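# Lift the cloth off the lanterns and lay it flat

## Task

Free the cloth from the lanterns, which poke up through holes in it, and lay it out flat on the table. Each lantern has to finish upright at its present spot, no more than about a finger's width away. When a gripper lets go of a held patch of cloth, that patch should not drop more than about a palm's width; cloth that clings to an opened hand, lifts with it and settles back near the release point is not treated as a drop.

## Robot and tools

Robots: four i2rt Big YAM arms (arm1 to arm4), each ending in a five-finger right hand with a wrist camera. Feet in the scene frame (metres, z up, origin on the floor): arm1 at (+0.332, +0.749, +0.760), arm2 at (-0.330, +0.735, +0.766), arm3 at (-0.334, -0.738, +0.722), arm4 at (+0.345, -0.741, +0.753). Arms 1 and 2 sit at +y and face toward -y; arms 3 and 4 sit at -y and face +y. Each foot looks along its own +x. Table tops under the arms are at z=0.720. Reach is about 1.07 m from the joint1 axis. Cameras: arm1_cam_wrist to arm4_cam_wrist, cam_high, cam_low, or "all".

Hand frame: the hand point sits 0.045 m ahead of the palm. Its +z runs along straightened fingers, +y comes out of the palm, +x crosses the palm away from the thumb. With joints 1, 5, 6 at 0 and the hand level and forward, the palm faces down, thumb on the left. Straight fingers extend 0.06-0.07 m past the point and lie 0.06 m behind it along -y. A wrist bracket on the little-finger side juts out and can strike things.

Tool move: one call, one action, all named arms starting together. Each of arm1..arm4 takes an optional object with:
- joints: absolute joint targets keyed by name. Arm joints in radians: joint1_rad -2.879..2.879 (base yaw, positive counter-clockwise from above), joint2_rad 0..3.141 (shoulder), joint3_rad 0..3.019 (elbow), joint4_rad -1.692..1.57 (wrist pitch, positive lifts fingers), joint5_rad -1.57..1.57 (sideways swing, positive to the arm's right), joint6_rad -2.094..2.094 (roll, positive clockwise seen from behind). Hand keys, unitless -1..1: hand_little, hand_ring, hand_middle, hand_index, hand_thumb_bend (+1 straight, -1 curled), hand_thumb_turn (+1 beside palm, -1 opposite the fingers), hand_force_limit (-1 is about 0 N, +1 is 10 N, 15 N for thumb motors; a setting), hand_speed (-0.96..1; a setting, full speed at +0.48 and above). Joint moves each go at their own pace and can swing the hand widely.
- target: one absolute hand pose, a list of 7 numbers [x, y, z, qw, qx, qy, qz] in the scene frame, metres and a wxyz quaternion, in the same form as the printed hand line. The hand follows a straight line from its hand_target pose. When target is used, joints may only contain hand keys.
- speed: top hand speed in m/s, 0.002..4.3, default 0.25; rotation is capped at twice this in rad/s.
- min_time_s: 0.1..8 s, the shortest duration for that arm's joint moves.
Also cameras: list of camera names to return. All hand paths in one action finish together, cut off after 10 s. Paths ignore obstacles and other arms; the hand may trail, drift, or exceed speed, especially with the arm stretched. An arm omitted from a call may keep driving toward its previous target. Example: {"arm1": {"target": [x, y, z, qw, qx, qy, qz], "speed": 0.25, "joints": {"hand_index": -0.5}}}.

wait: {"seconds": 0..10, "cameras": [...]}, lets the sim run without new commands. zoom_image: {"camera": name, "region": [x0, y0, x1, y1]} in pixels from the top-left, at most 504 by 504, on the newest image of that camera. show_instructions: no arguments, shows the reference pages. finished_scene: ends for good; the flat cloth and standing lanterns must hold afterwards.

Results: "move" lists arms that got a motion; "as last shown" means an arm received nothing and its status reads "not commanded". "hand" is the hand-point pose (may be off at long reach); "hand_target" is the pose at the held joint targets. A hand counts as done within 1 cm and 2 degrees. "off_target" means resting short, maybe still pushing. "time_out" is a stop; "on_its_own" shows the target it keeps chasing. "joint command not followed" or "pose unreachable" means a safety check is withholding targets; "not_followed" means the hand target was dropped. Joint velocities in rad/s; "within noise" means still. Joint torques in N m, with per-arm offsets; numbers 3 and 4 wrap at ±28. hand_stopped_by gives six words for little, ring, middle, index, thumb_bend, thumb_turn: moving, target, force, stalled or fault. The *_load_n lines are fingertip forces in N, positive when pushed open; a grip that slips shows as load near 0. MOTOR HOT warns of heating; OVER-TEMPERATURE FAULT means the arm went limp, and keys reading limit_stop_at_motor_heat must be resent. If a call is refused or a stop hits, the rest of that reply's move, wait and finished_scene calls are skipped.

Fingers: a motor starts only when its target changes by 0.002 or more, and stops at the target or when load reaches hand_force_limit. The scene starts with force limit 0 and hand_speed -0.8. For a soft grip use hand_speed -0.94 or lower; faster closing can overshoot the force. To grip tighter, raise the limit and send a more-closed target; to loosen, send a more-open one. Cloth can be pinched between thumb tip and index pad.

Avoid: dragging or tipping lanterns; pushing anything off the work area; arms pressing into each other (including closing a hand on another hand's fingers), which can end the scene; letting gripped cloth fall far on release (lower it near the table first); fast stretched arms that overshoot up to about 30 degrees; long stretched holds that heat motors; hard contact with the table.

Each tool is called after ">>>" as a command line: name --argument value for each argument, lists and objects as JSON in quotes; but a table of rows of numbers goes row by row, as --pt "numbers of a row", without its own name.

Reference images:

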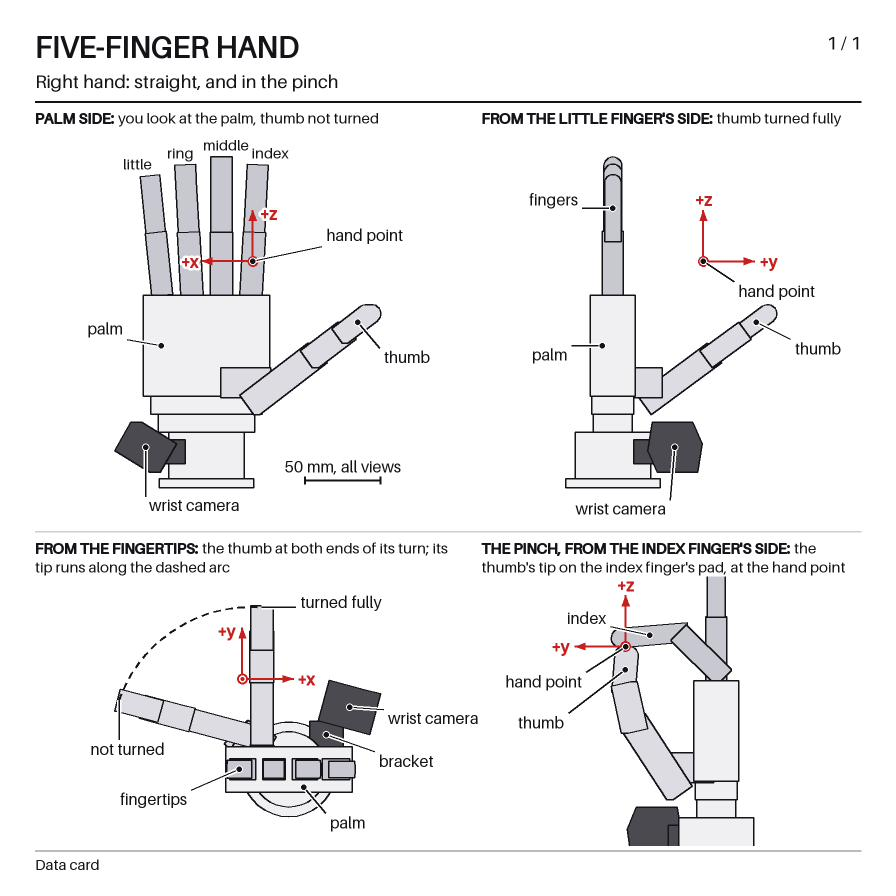

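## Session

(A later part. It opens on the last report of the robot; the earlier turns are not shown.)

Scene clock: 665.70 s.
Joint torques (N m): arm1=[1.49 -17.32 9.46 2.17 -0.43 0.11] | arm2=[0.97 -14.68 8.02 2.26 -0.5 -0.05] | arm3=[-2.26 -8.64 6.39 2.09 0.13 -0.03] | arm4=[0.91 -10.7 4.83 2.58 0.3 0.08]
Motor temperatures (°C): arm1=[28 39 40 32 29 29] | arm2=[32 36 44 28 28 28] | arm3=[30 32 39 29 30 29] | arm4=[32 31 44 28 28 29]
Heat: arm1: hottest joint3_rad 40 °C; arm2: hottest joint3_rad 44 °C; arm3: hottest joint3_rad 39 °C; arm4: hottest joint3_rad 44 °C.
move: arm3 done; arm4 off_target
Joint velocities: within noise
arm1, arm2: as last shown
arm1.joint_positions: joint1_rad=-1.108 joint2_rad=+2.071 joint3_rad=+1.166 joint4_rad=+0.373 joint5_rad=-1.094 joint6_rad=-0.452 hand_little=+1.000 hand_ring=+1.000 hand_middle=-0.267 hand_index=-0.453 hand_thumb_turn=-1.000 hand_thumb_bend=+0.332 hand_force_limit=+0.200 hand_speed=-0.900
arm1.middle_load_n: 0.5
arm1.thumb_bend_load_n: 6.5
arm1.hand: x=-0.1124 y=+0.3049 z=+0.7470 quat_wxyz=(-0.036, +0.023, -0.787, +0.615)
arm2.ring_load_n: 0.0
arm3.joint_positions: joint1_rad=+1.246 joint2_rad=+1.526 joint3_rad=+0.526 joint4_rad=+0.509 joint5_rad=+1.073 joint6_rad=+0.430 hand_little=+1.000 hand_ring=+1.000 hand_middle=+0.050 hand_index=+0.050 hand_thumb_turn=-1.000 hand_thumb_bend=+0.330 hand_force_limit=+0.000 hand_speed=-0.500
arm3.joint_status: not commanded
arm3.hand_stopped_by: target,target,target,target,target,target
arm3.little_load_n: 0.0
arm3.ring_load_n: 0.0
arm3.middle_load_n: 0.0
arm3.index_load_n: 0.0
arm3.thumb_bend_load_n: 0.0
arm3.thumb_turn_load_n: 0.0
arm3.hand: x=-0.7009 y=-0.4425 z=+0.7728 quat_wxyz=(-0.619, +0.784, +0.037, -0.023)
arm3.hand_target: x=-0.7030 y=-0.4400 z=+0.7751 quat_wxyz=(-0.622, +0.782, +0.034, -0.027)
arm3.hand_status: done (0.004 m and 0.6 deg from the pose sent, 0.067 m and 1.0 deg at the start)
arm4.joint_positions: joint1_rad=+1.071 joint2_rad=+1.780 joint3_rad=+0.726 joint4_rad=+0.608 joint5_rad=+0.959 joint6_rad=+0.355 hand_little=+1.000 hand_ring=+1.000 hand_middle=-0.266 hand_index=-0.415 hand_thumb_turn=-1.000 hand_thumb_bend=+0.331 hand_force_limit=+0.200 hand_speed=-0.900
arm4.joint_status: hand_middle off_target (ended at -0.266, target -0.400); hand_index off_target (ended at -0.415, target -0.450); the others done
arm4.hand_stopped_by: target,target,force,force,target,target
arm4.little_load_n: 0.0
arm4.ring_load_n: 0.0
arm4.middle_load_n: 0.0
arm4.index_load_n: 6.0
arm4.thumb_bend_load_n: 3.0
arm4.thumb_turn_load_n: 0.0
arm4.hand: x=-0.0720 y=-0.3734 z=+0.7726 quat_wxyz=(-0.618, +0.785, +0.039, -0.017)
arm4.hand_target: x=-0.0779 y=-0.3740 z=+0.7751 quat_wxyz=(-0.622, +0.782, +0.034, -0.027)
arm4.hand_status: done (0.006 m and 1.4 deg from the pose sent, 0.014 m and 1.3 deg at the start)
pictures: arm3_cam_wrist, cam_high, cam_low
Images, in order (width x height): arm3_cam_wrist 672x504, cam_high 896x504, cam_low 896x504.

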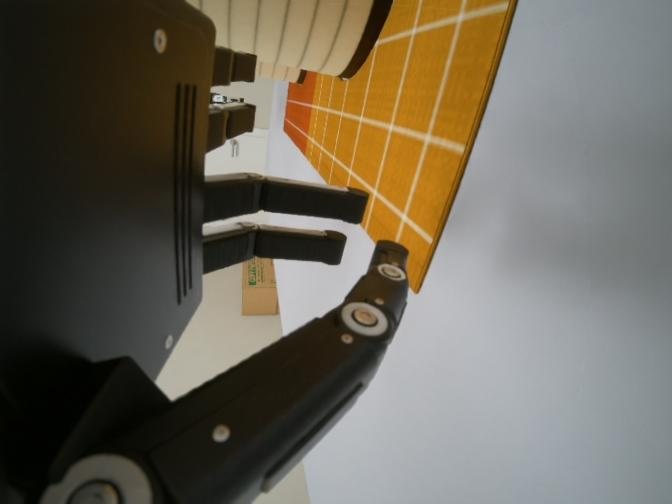

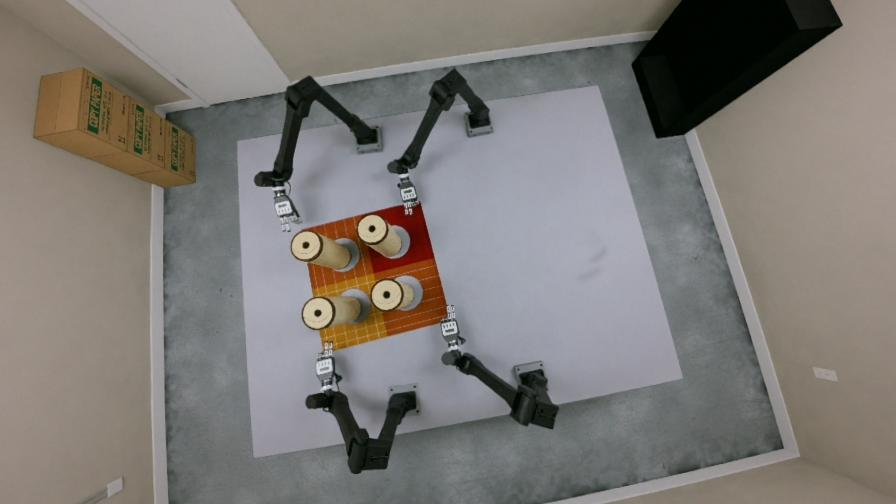

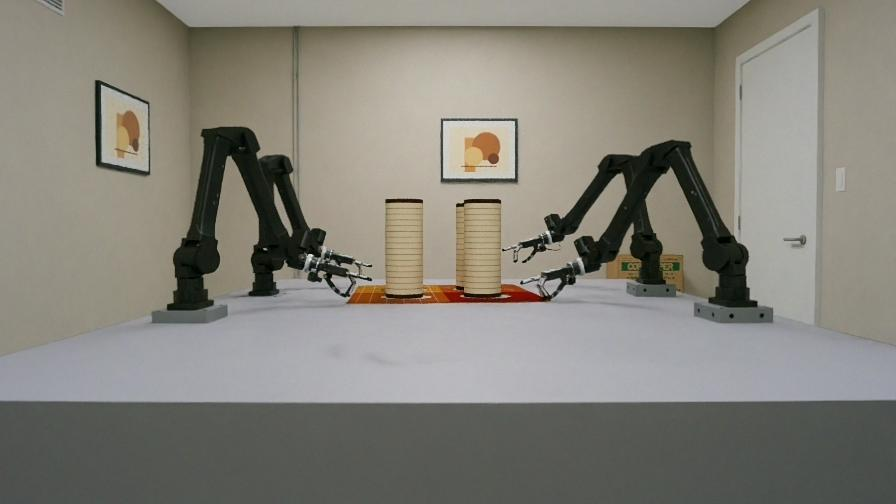

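>>> move --arm3 '{"target": [-0.684, -0.427, 0.768, 0.6220, -0.7819, -0.0341, 0.0272], "speed": 0.1}'

>>> move --arm3 '{"target": [-0.684, -0.427, 0.733, 0.6220, -0.7819, -0.0341, 0.0272], "speed": 0.08}' --cameras '["arm3_cam_wrist", "cam_low", "cam_high"]'

>>> zoom_image --camera "cam_low" --region '[300, 220, 420, 320]'

>>> zoom_image --camera "cam_high" --region '[290, 320, 370, 380]'

>>> zoom_image --camera "arm3_cam_wrist" --region '[250, 120, 550, 320]'

Scene clock: 680.83 s.
Joint torques (N m): arm1=[2.43 -16.97 9.25 2.21 -0.45 0.12] | arm2=[1.03 -14.74 8.03 2.28 -0.5 -0.05] | arm3=[-2.55 -7.82 5.97 2.1 0.08 -0.04] | arm4=[1.03 -10.75 4.85 2.58 0.3 0.07]
Motor temperatures (°C): arm1=[28 39 40 32 29 29] | arm2=[32 36 43 28 28 28] | arm3=[30 32 38 29 30 29] | arm4=[32 31 43 28 28 29]
Heat: arm1: hottest joint3_rad 40 °C; arm2: hottest joint3_rad 43 °C; arm3: hottest joint3_rad 38 °C; arm4: hottest joint3_rad 43 °C.
move: arm3 done
Joint velocities: within noise
arm1.joint_positions: joint1_rad=-1.108 joint2_rad=+2.071 joint3_rad=+1.166 joint4_rad=+0.373 joint5_rad=-1.094 joint6_rad=-0.452 hand_little=+1.000 hand_ring=+1.000 hand_middle=-0.267 hand_index=-0.453 hand_thumb_turn=-1.000 hand_thumb_bend=+0.332 hand_force_limit=+0.200 hand_speed=-0.900
arm1.joint_status: not commanded
arm1.hand_stopped_by: target,target,force,force,target,target
arm1.little_load_n: 0.0
arm1.ring_load_n: 0.0
arm1.middle_load_n: 0.0
arm1.index_load_n: 6.0
arm1.thumb_bend_load_n: 6.5
arm1.thumb_turn_load_n: -0.5
arm1.hand: x=-0.1124 y=+0.3049 z=+0.7470 quat_wxyz=(-0.036, +0.023, -0.787, +0.615)
arm1.hand_target: x=-0.1196 y=+0.2952 z=+0.7554 quat_wxyz=(-0.027, +0.034, -0.782, +0.622)
arm1.hand_status: not commanded
arm2, arm4: as last shown
arm3.joint_positions: joint1_rad=+1.190 joint2_rad=+1.526 joint3_rad=+0.485 joint4_rad=+0.599 joint5_rad=+1.022 joint6_rad=+0.381 hand_little=+1.000 hand_ring=+1.000 hand_middle=+0.050 hand_index=+0.050 hand_thumb_turn=-1.000 hand_thumb_bend=+0.330 hand_force_limit=+0.000 hand_speed=-0.500
arm3.joint_status: not commanded
arm3.hand_stopped_by: target,target,target,target,target,target
arm3.little_load_n: 0.0
arm3.ring_load_n: 0.0
arm3.middle_load_n: 0.0
arm3.index_load_n: 0.0
arm3.thumb_bend_load_n: 0.0
arm3.thumb_turn_load_n: 0.0
arm3.hand: x=-0.6833 y=-0.4294 z=+0.7682 quat_wxyz=(-0.620, +0.783, +0.035, -0.026)
arm3.hand_target: x=-0.6839 y=-0.4270 z=+0.7680 quat_wxyz=(-0.622, +0.782, +0.034, -0.027)
arm3.hand_status: done (0.003 m and 0.3 deg from the pose sent, 0.023 m and 0.6 deg at the start)
pictures: none

Scene clock: 681.80 s.
Joint torques (N m): arm1=[1.61 -17.03 9.32 2.25 -0.47 0.09] | arm2=[0.91 -14.74 8.01 2.28 -0.51 -0.05] | arm3=[-2.55 -8.41 4.83 2.07 0.07 -0.05] | arm4=[0.91 -10.7 4.83 2.55 0.3 0.08]
Motor temperatures (°C): arm1=[28 39 40 32 29 29] | arm2=[32 36 43 28 28 28] | arm3=[30 32 38 29 30 29] | arm4=[32 31 43 28 28 29]
Heat: arm1: hottest joint3_rad 40 °C; arm2: hottest joint3_rad 43 °C; arm3: hottest joint3_rad 38 °C; arm4: hottest joint3_rad 43 °C.
move: arm3 done
Joint velocities: within noise
arm1, arm4: as last shown
arm1.ring_load_n: -0.5
arm1.thumb_turn_load_n: 0.0
arm2.joint_positions: joint1_rad=-0.944 joint2_rad=+1.825 joint3_rad=+1.078 joint4_rad=+0.264 joint5_rad=-1.042 joint6_rad=-0.419 hand_little=+1.000 hand_ring=+1.000 hand_middle=+0.050 hand_index=+0.050 hand_thumb_turn=-1.000 hand_thumb_bend=+0.330 hand_force_limit=+0.000 hand_speed=-0.500
arm2.joint_status: not commanded
arm2.hand_stopped_by: target,target,target,target,target,target
arm2.little_load_n: 0.0
arm2.ring_load_n: 0.0
arm2.middle_load_n: 0.0
arm2.index_load_n: 0.0
arm2.thumb_bend_load_n: 0.0
arm2.thumb_turn_load_n: 0.0
arm2.hand: x=-0.7254 y=+0.2766 z=+0.8479 quat_wxyz=(-0.033, +0.036, -0.785, +0.618)
arm2.hand_target: x=-0.7300 y=+0.2800 z=+0.8500 quat_wxyz=(-0.027, +0.034, -0.782, +0.622)
arm2.hand_status: not commanded
arm3.joint_positions: joint1_rad=+1.190 joint2_rad=+1.657 joint3_rad=+0.475 joint4_rad=+0.748 joint5_rad=+1.022 joint6_rad=+0.379 hand_little=+1.000 hand_ring=+1.000 hand_middle=+0.050 hand_index=+0.050 hand_thumb_turn=-1.000 hand_thumb_bend=+0.330 hand_force_limit=+0.000 hand_speed=-0.500
arm3.joint_status: not commanded
arm3.hand_stopped_by: target,target,target,target,target,target
arm3.little_load_n: 0.0
arm3.ring_load_n: 0.0
arm3.middle_load_n: 0.0
arm3.index_load_n: 0.0
arm3.thumb_bend_load_n: 0.0
arm3.thumb_turn_load_n: 0.0
arm3.hand: x=-0.6851 y=-0.4288 z=+0.7359 quat_wxyz=(-0.622, +0.782, +0.034, -0.028)
arm3.hand_target: x=-0.6838 y=-0.4270 z=+0.7330 quat_wxyz=(-0.622, +0.782, +0.034, -0.027)
arm3.hand_status: done (0.004 m and 0.1 deg from the pose sent, 0.035 m and 0.3 deg at the start)
pictures: arm3_cam_wrist, cam_high, cam_low
Images, in order (width x height): arm3_cam_wrist 672x504, cam_high 896x504, cam_low 896x504.

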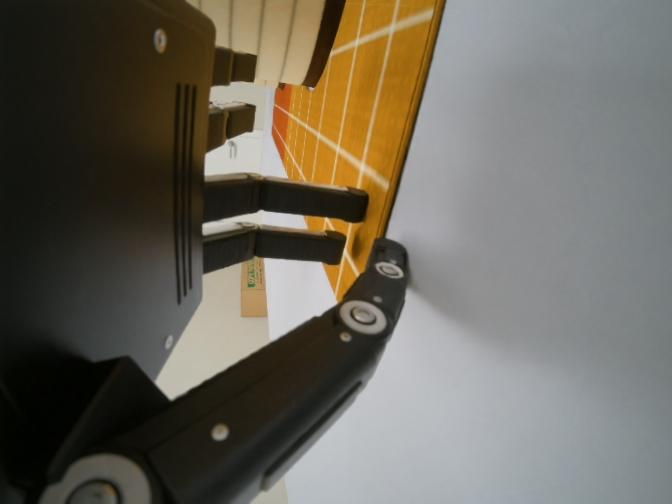

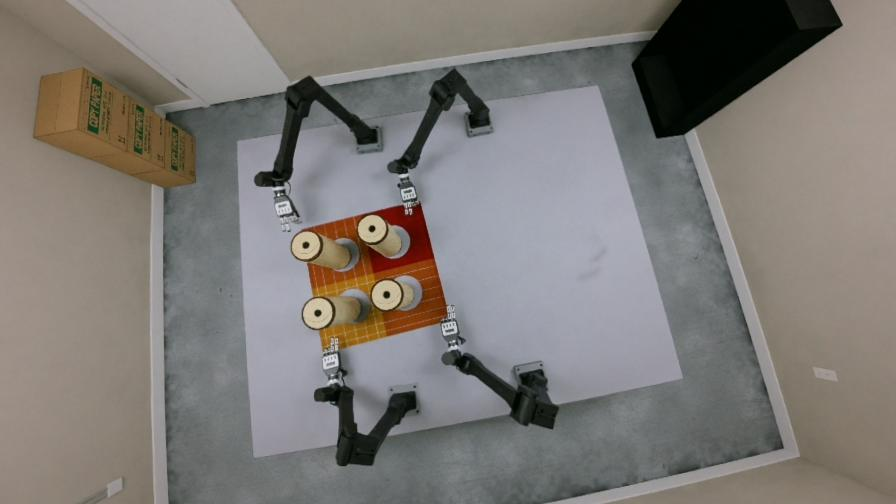

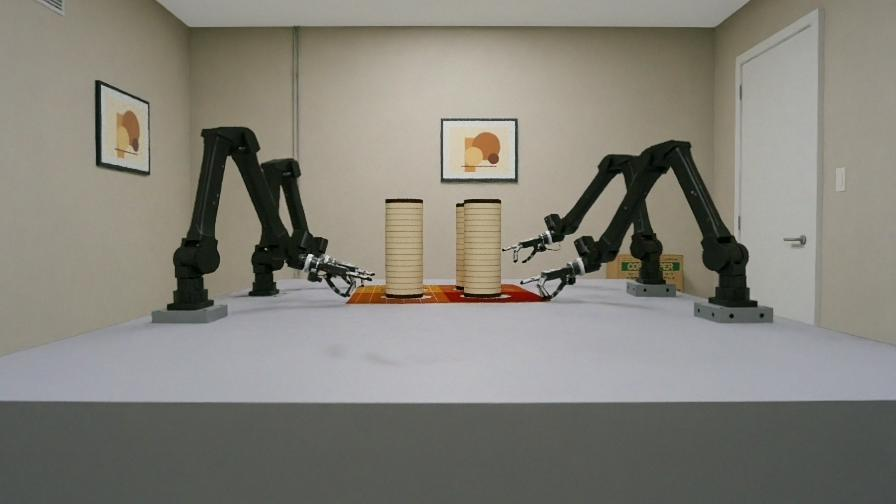

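Scaled by 4.200 from the camera's image (finer frame: 1280x720).

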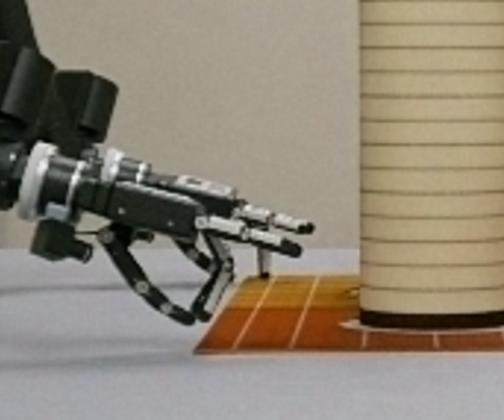

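Scaled by 6.300 from the camera's image (finer frame: 1280x720).

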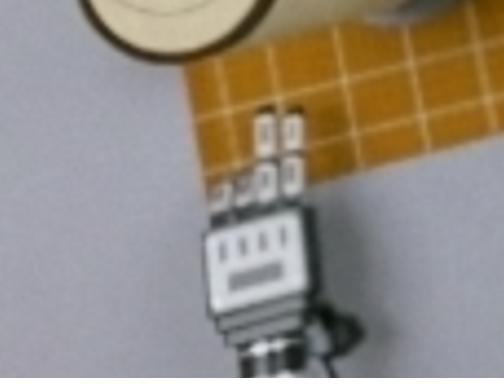

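Scaled by 1.680 from the camera's image (finer frame: 960x720).

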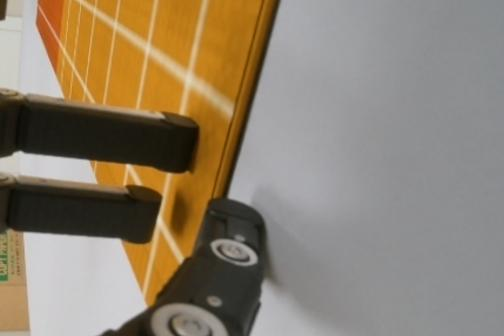

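>>> move --arm3 '{"target": [-0.684, -0.426, 0.718, 0.6220, -0.7819, -0.0341, 0.0272], "speed": 0.06}' --cameras '["arm3_cam_wrist", "cam_low", "cam_high"]'

>>> zoom_image --camera "arm3_cam_wrist" --region '[250, 120, 550, 320]'

Scene clock: 686.00 s.
Joint torques (N m): arm1=[2.32 -17.61 9.47 2.22 -0.44 0.1] | arm2=[0.97 -14.74 8.02 2.28 -0.5 -0.05] | arm3=[-2.78 -6.71 4.37 1.47 -0.15 0.01] | arm4=[0.91 -10.75 4.85 2.55 0.29 0.08]
Motor temperatures (°C): arm1=[28 39 40 32 29 29] | arm2=[32 36 43 28 28 28] | arm3=[30 32 38 29 30 29] | arm4=[32 31 43 28 28 29]
Heat: arm1: hottest joint3_rad 40 °C; arm2: hottest joint3_rad 43 °C; arm3: hottest joint3_rad 38 °C; arm4: hottest joint3_rad 43 °C.
move: arm3 off_target
Joint velocities: within noise
arm1, arm2, arm4: as last shown
arm1.ring_load_n: 0.0
arm1.middle_load_n: 0.5
arm2.thumb_turn_load_n: 0.5
arm3.joint_positions: joint1_rad=+1.190 joint2_rad=+1.693 joint3_rad=+0.475 joint4_rad=+0.826 joint5_rad=+1.025 joint6_rad=+0.374 hand_little=+1.000 hand_ring=+1.000 hand_middle=+0.050 hand_index=+0.050 hand_thumb_turn=-1.000 hand_thumb_bend=+0.330 hand_force_limit=+0.000 hand_speed=-0.500
arm3.joint_status: not commanded
arm3.hand_stopped_by: target,target,target,target,target,target
arm3.little_load_n: -0.5
arm3.ring_load_n: 0.0
arm3.middle_load_n: 0.0
arm3.index_load_n: 0.0
arm3.thumb_bend_load_n: -2.0
arm3.thumb_turn_load_n: -2.0
arm3.hand: x=-0.6897 y=-0.4262 z=+0.7348 quat_wxyz=(-0.629, +0.776, +0.023, -0.040)
arm3.hand_target: x=-0.6834 y=-0.4264 z=+0.7185 quat_wxyz=(-0.622, +0.782, +0.034, -0.027)
arm3.hand_status: off_target (0.018 m and 2.2 deg from the pose sent, 0.018 m and 0.1 deg at the start)
pictures: arm3_cam_wrist, cam_high, cam_low
Images, in order (width x height): arm3_cam_wrist 672x504, cam_high 896x504, cam_low 896x504.

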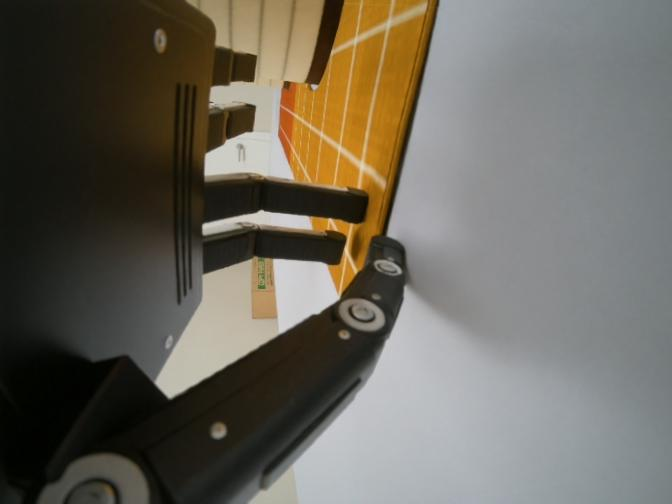

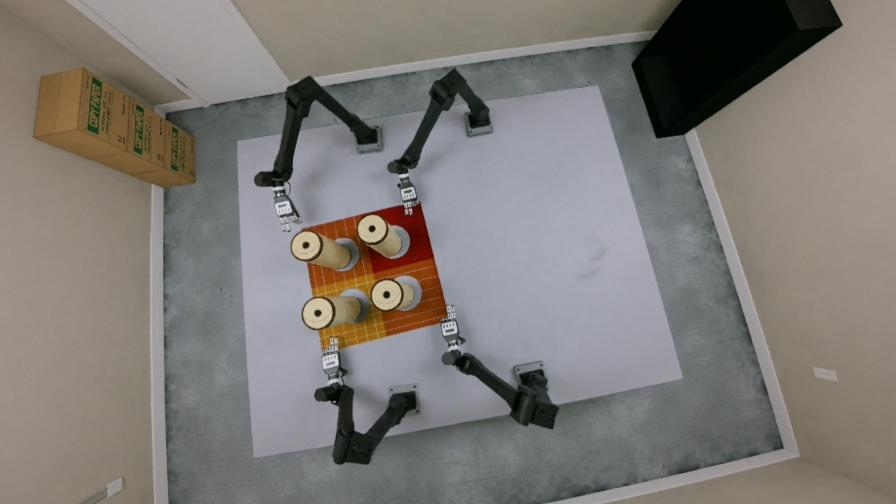

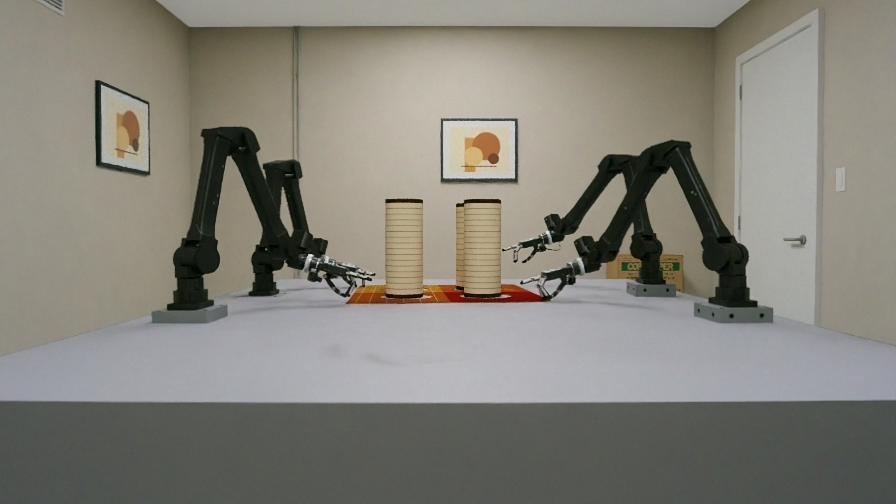

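Scaled by 1.680 from the camera's image (finer frame: 960x720).

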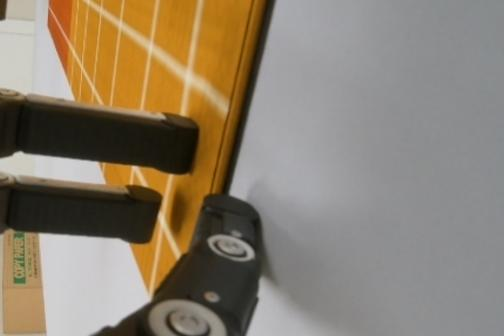

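>>> move --arm3 '{"target": [-0.684, -0.428, 0.722, 0.6220, -0.7819, -0.0341, 0.0272], "speed": 0.03, "joints": {"hand_index": -0.4, "hand_middle": -0.4, "hand_speed": -0.85}}' --cameras '["arm3_cam_wrist", "cam_low", "cam_high"]'

>>> zoom_image --camera "arm3_cam_wrist" --region '[250, 120, 550, 320]'

>>> move --arm3 '{"target": [-0.684, -0.430, 0.780, 0.6220, -0.7819, -0.0341, 0.0272], "speed": 0.06}' --cameras '["arm3_cam_wrist", "cam_low", "cam_high"]'

>>> zoom_image --camera "cam_low" --region '[300, 220, 420, 320]'

>>> zoom_image --camera "arm3_cam_wrist" --region '[250, 120, 550, 320]'

Scene clock: 692.70 s.
Joint torques (N m): arm1=[2.02 -17.67 9.37 2.14 -0.48 0.07] | arm2=[0.97 -14.62 8.03 2.29 -0.51 -0.05] | arm3=[-1.96 -8.23 4.1 0.84 -0.13 0.03] | arm4=[0.91 -10.87 4.85 2.58 0.3 0.08]
Motor temperatures (°C): arm1=[28 39 40 32 29 29] | arm2=[32 36 42 28 28 28] | arm3=[30 32 38 29 30 29] | arm4=[32 31 43 28 28 29]
Heat: arm1: hottest joint3_rad 40 °C; arm2: hottest joint3_rad 42 °C; arm3: hottest joint3_rad 38 °C; arm4: hottest joint3_rad 43 °C.
move: arm3 off_target
Joint velocities: within noise
arm1, arm2, arm4: as last shown
arm1.middle_load_n: 1.0
arm1.thumb_turn_load_n: -0.5
arm1.hand: x=-0.1126 y=+0.3049 z=+0.7470 quat_wxyz=(-0.036, +0.023, -0.787, +0.615)
arm2.thumb_turn_load_n: 0.0
arm3.joint_positions: joint1_rad=+1.187 joint2_rad=+1.693 joint3_rad=+0.476 joint4_rad=+0.828 joint5_rad=+1.029 joint6_rad=+0.374 hand_little=+1.000 hand_ring=+1.000 hand_middle=-0.309 hand_index=-0.393 hand_thumb_turn=-1.000 hand_thumb_bend=+0.330 hand_force_limit=+0.000 hand_speed=-0.850
arm3.joint_status: hand_middle off_target (ended at -0.309, target -0.400); the others done
arm3.hand_stopped_by: target,target,force,force,target,target
arm3.little_load_n: 0.0
arm3.ring_load_n: 0.0
arm3.middle_load_n: 6.0
arm3.index_load_n: 5.5
arm3.thumb_bend_load_n: 0.0
arm3.thumb_turn_load_n: -0.5
arm3.hand: x=-0.6890 y=-0.4243 z=+0.7359 quat_wxyz=(-0.631, +0.775, +0.020, -0.039)
arm3.hand_target: x=-0.6837 y=-0.4281 z=+0.7224 quat_wxyz=(-0.622, +0.782, +0.034, -0.027)
arm3.hand_status: off_target (0.015 m and 2.5 deg from the pose sent, 0.014 m and 2.3 deg at the start)
arm4.little_load_n: -0.5
arm4.ring_load_n: -0.5
arm4.thumb_turn_load_n: 0.5
pictures: arm3_cam_wrist, cam_high, cam_low
Images, in order (width x height): arm3_cam_wrist 672x504, cam_high 896x504, cam_low 896x504.

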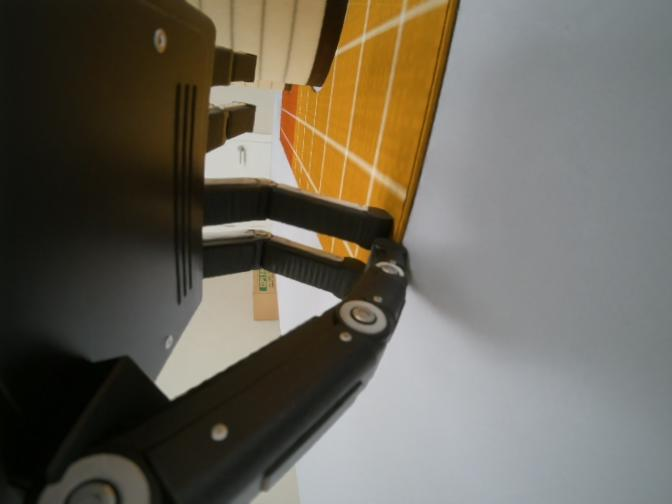

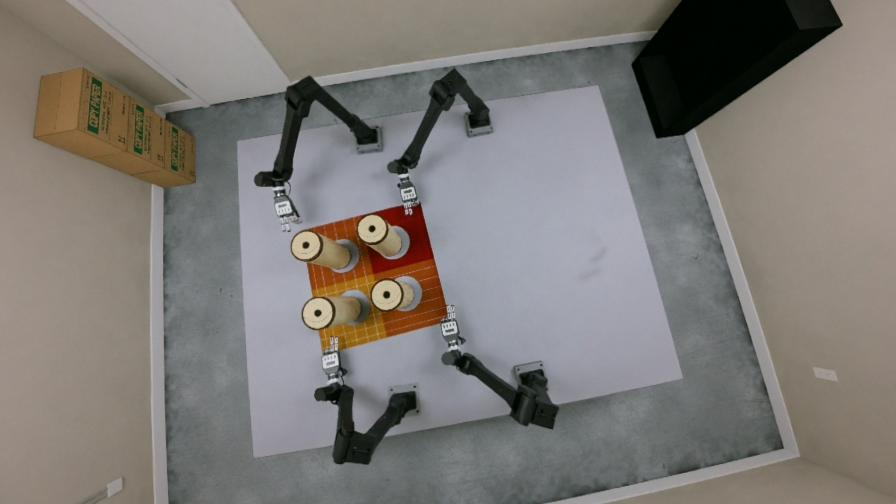

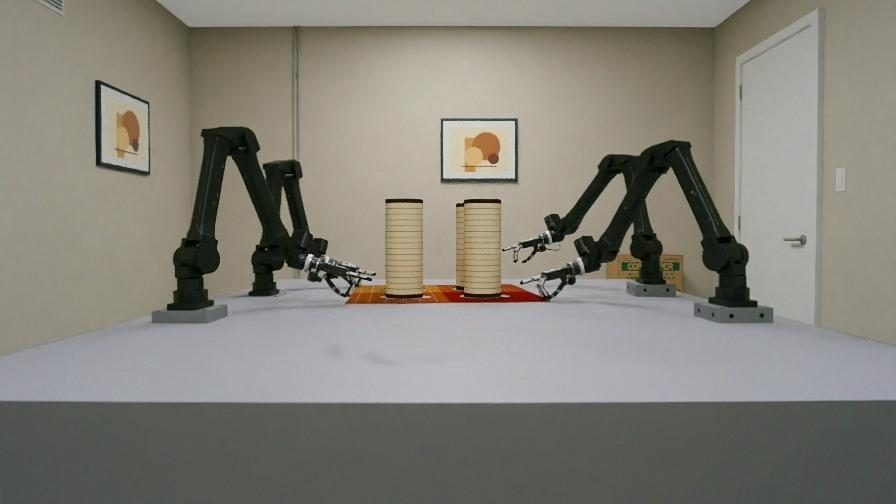

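Scaled by 1.680 from the camera's image (finer frame: 960x720).

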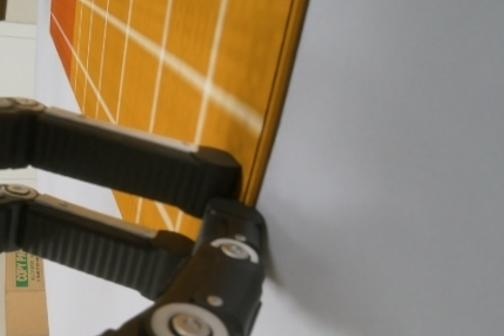

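Scene clock: 694.23 s.
Joint torques (N m): arm1=[2.02 -17.2 9.33 2.13 -0.45 0.11] | arm2=[0.97 -14.68 8.02 2.25 -0.5 -0.05] | arm3=[-1.85 -9.29 7.31 1.13 0.24 0.09] | arm4=[0.97 -10.75 4.85 2.55 0.3 0.08]
Motor temperatures (°C): arm1=[28 39 40 32 29 29] | arm2=[32 36 42 28 28 28] | arm3=[30 32 38 29 30 29] | arm4=[32 31 43 28 28 29]
Heat: arm1: hottest joint3_rad 40 °C; arm2: hottest joint3_rad 42 °C; arm3: hottest joint3_rad 38 °C; arm4: hottest joint3_rad 43 °C.
move: arm3 off_target
Joint velocities: within noise
arm1, arm2, arm4: as last shown
arm1.middle_load_n: 0.5
arm1.index_load_n: 6.5
arm1.thumb_turn_load_n: 0.0
arm2.ring_load_n: -0.5
arm3.joint_positions: joint1_rad=+1.187 joint2_rad=+1.500 joint3_rad=+0.474 joint4_rad=+0.571 joint5_rad=+1.026 joint6_rad=+0.374 hand_little=+1.000 hand_ring=+1.000 hand_middle=-0.309 hand_index=-0.393 hand_thumb_turn=-1.000 hand_thumb_bend=+0.330 hand_force_limit=+0.000 hand_speed=-0.850
arm3.joint_status: not commanded
arm3.hand_stopped_by: target,target,force,force,target,target
arm3.little_load_n: -0.5
arm3.ring_load_n: 0.0
arm3.middle_load_n: 2.5
arm3.index_load_n: 1.0
arm3.thumb_bend_load_n: 0.5
arm3.thumb_turn_load_n: 0.0
arm3.hand: x=-0.6750 y=-0.4309 z=+0.7701 quat_wxyz=(-0.619, +0.785, +0.039, -0.017)
arm3.hand_target: x=-0.6837 y=-0.4300 z=+0.7800 quat_wxyz=(-0.622, +0.782, +0.034, -0.027)
arm3.hand_status: off_target (0.013 m and 1.4 deg from the pose sent, 0.045 m and 2.5 deg at the start)
arm4.little_load_n: 0.0
arm4.ring_load_n: 0.0
arm4.thumb_turn_load_n: 0.0
pictures: arm3_cam_wrist, cam_high, cam_low
Images, in order (width x height): arm3_cam_wrist 672x504, cam_high 896x504, cam_low 896x504.

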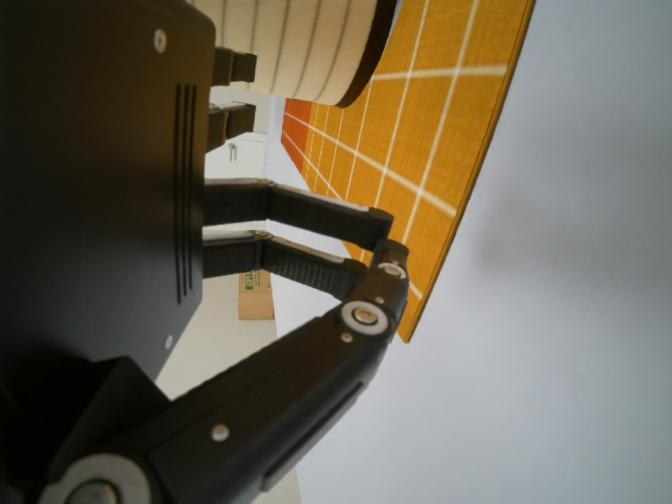

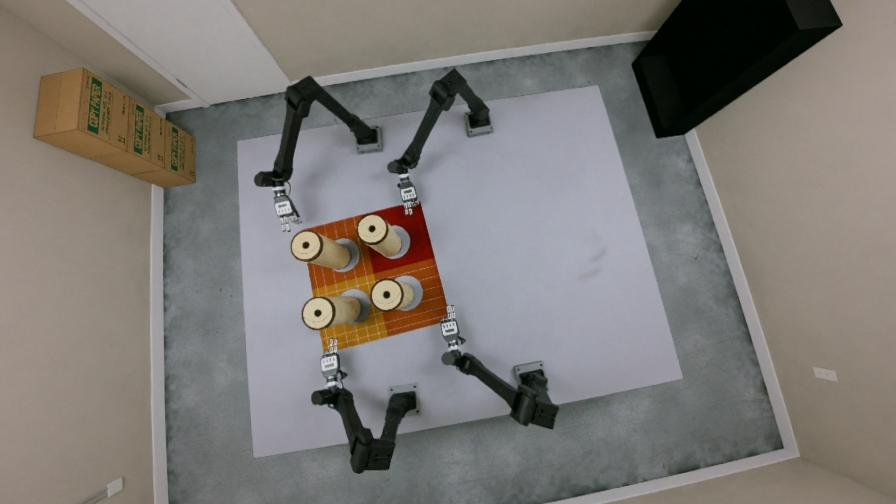

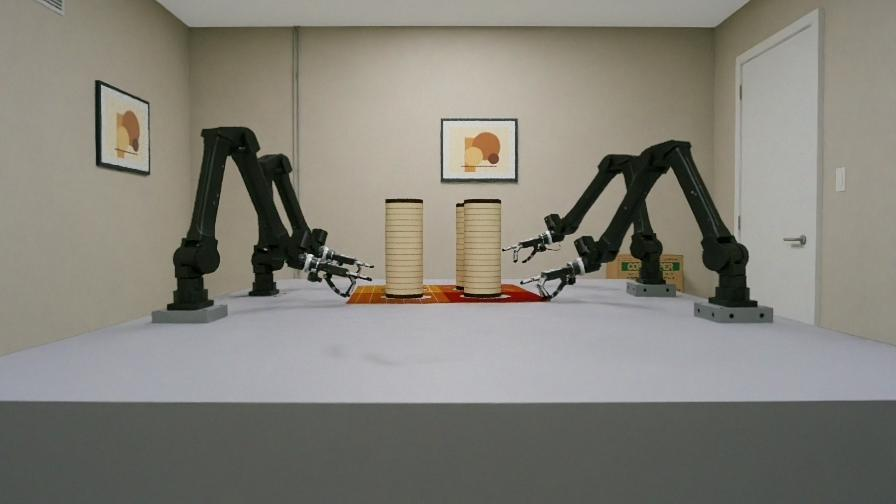

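Scaled by 4.200 from the camera's image (finer frame: 1280x720).

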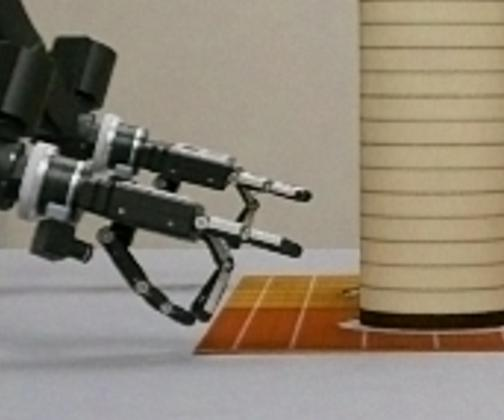

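Scaled by 1.680 from the camera's image (finer frame: 960x720).

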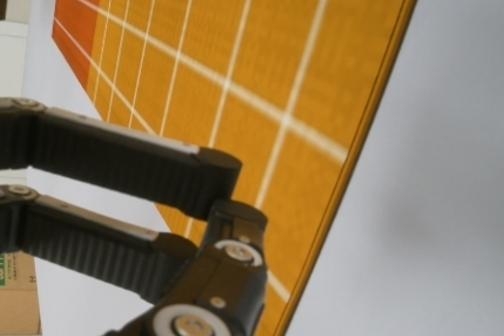

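>>> move --arm3 '{"target": [-0.684, -0.445, 0.790, 0.6220, -0.7819, -0.0341, 0.0272], "speed": 0.1, "joints": {"hand_index": 0.05, "hand_middle": 0.05, "hand_speed": -0.5}}'

>>> move --arm3 '{"target": [-0.684, -0.436, 0.762, 0.6220, -0.7819, -0.0341, 0.0272], "speed": 0.1}' --cameras '["arm3_cam_wrist", "cam_low", "cam_high"]'

>>> zoom_image --camera "cam_low" --region '[320, 230, 400, 300]'

>>> zoom_image --camera "cam_high" --region '[290, 320, 370, 380]'

Scene clock: 700.33 s.
Joint torques (N m): arm1=[2.02 -17.32 9.44 2.18 -0.45 0.11] | arm2=[0.97 -14.74 8.02 2.26 -0.51 -0.05] | arm3=[-1.44 -9 7.34 1.06 0.4 0.11] | arm4=[0.97 -10.81 4.83 2.56 0.3 0.08]
Motor temperatures (°C): arm1=[28 39 40 32 29 29] | arm2=[32 36 42 28 28 28] | arm3=[30 32 38 29 30 29] | arm4=[32 31 42 28 28 29]
Heat: arm1: hottest joint3_rad 40 °C; arm2: hottest joint3_rad 42 °C; arm3: hottest joint3_rad 38 °C; arm4: hottest joint3_rad 42 °C.
move: arm3 off_target
Joint velocities: within noise
arm1, arm2, arm4: as last shown
arm1.index_load_n: 6.0
arm2.ring_load_n: 0.0
arm3.joint_positions: joint1_rad=+1.228 joint2_rad=+1.448 joint3_rad=+0.474 joint4_rad=+0.490 joint5_rad=+1.060 joint6_rad=+0.407 hand_little=+1.000 hand_ring=+1.000 hand_middle=+0.050 hand_index=+0.050 hand_thumb_turn=-1.000 hand_thumb_bend=+0.330 hand_force_limit=+0.000 hand_speed=-0.500
arm3.joint_status: all done
arm3.hand_stopped_by: target,target,target,target,target,target
arm3.little_load_n: 0.0
arm3.ring_load_n: 0.0
arm3.middle_load_n: 0.0
arm3.index_load_n: 0.0
arm3.thumb_bend_load_n: 0.0
arm3.thumb_turn_load_n: 0.0
arm3.hand: x=-0.6770 y=-0.4450 z=+0.7804 quat_wxyz=(-0.619, +0.784, +0.041, -0.017)
arm3.hand_target: x=-0.6839 y=-0.4451 z=+0.7900 quat_wxyz=(-0.622, +0.782, +0.034, -0.027)
arm3.hand_status: off_target (0.012 m and 1.5 deg from the pose sent, 0.026 m and 1.4 deg at the start)
pictures: none

Scene clock: 701.37 s.
Joint torques (N m): arm1=[2.2 -17.55 9.5 2.48 -0.44 0.12] | arm2=[1.03 -14.68 8.01 2.26 -0.5 -0.04] | arm3=[-2.37 -8.23 5.76 2.03 0.11 -0.02] | arm4=[0.91 -10.75 4.86 2.58 0.29 0.08]
Motor temperatures (°C): arm1=[28 39 40 32 29 29] | arm2=[32 36 42 28 28 28] | arm3=[30 32 38 29 30 29] | arm4=[32 31 42 28 28 29]
Heat: arm1: hottest joint3_rad 40 °C; arm2: hottest joint3_rad 42 °C; arm3: hottest joint3_rad 38 °C; arm4: hottest joint3_rad 42 °C.
move: arm3 done
Joint velocities: within noise
arm1, arm2, arm4: as last shown
arm3.joint_positions: joint1_rad=+1.218 joint2_rad=+1.544 joint3_rad=+0.474 joint4_rad=+0.605 joint5_rad=+1.044 joint6_rad=+0.401 hand_little=+1.000 hand_ring=+1.000 hand_middle=+0.050 hand_index=+0.050 hand_thumb_turn=-1.000 hand_thumb_bend=+0.330 hand_force_limit=+0.000 hand_speed=-0.500
arm3.joint_status: not commanded
arm3.hand_stopped_by: target,target,target,target,target,target
arm3.little_load_n: 0.0
arm3.ring_load_n: 0.0
arm3.middle_load_n: 0.0
arm3.index_load_n: 0.0
arm3.thumb_bend_load_n: 0.0
arm3.thumb_turn_load_n: 0.0
arm3.hand: x=-0.6836 y=-0.4397 z=+0.7596 quat_wxyz=(-0.619, +0.784, +0.038, -0.025)
arm3.hand_target: x=-0.6839 y=-0.4361 z=+0.7619 quat_wxyz=(-0.622, +0.782, +0.034, -0.027)
arm3.hand_status: done (0.004 m and 0.7 deg from the pose sent, 0.022 m and 1.5 deg at the start)
pictures: arm3_cam_wrist, cam_high, cam_low
Images, in order (width x height): arm3_cam_wrist 672x504, cam_high 896x504, cam_low 896x504.

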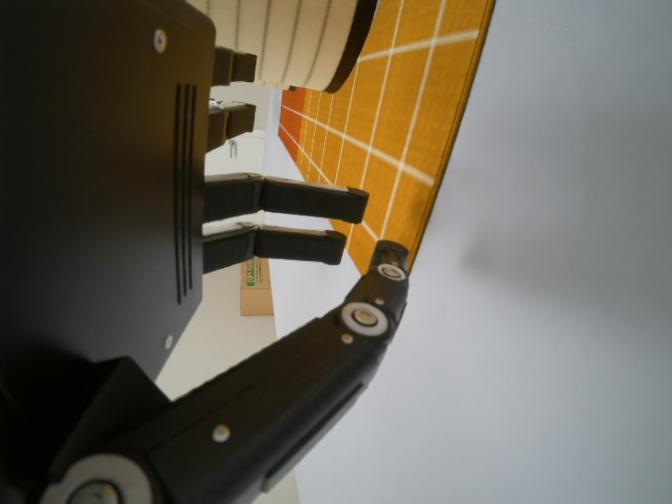

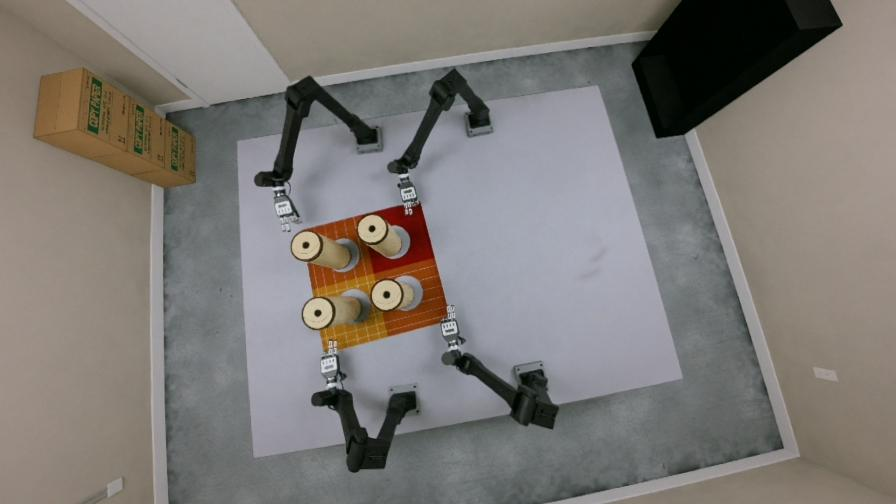

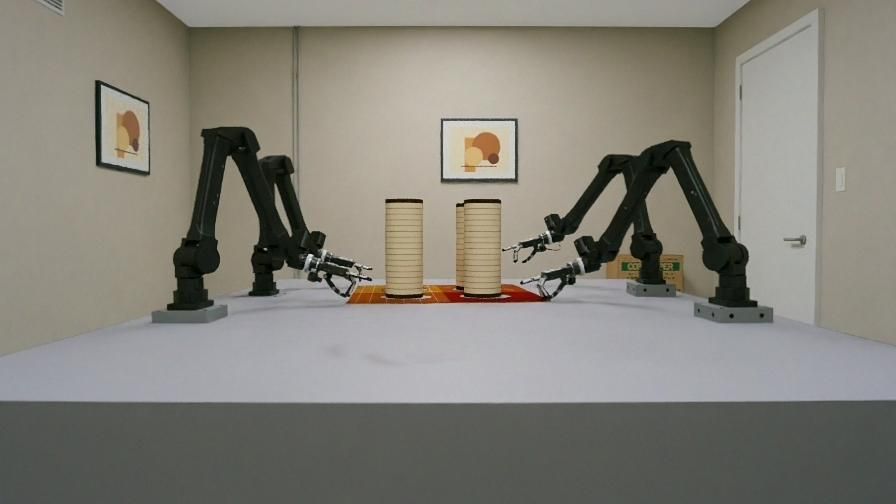

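Scaled by 6.300 from the camera's image (finer frame: 1280x720).

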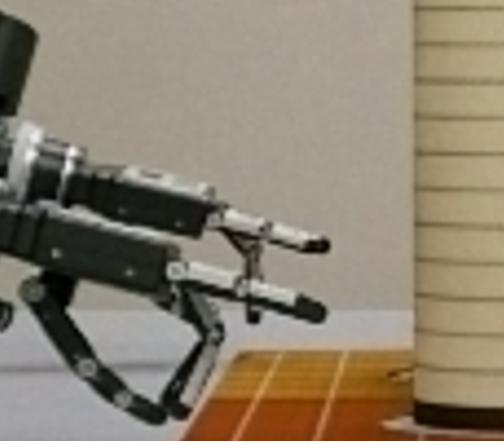

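Scaled by 6.300 from the camera's image (finer frame: 1280x720).

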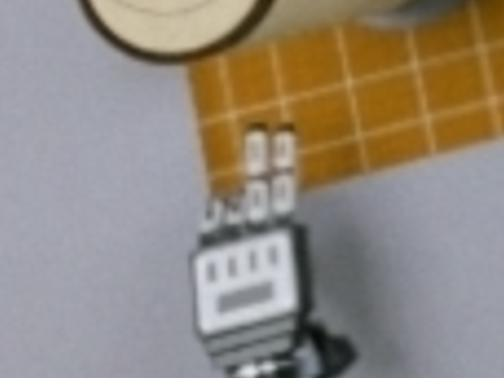

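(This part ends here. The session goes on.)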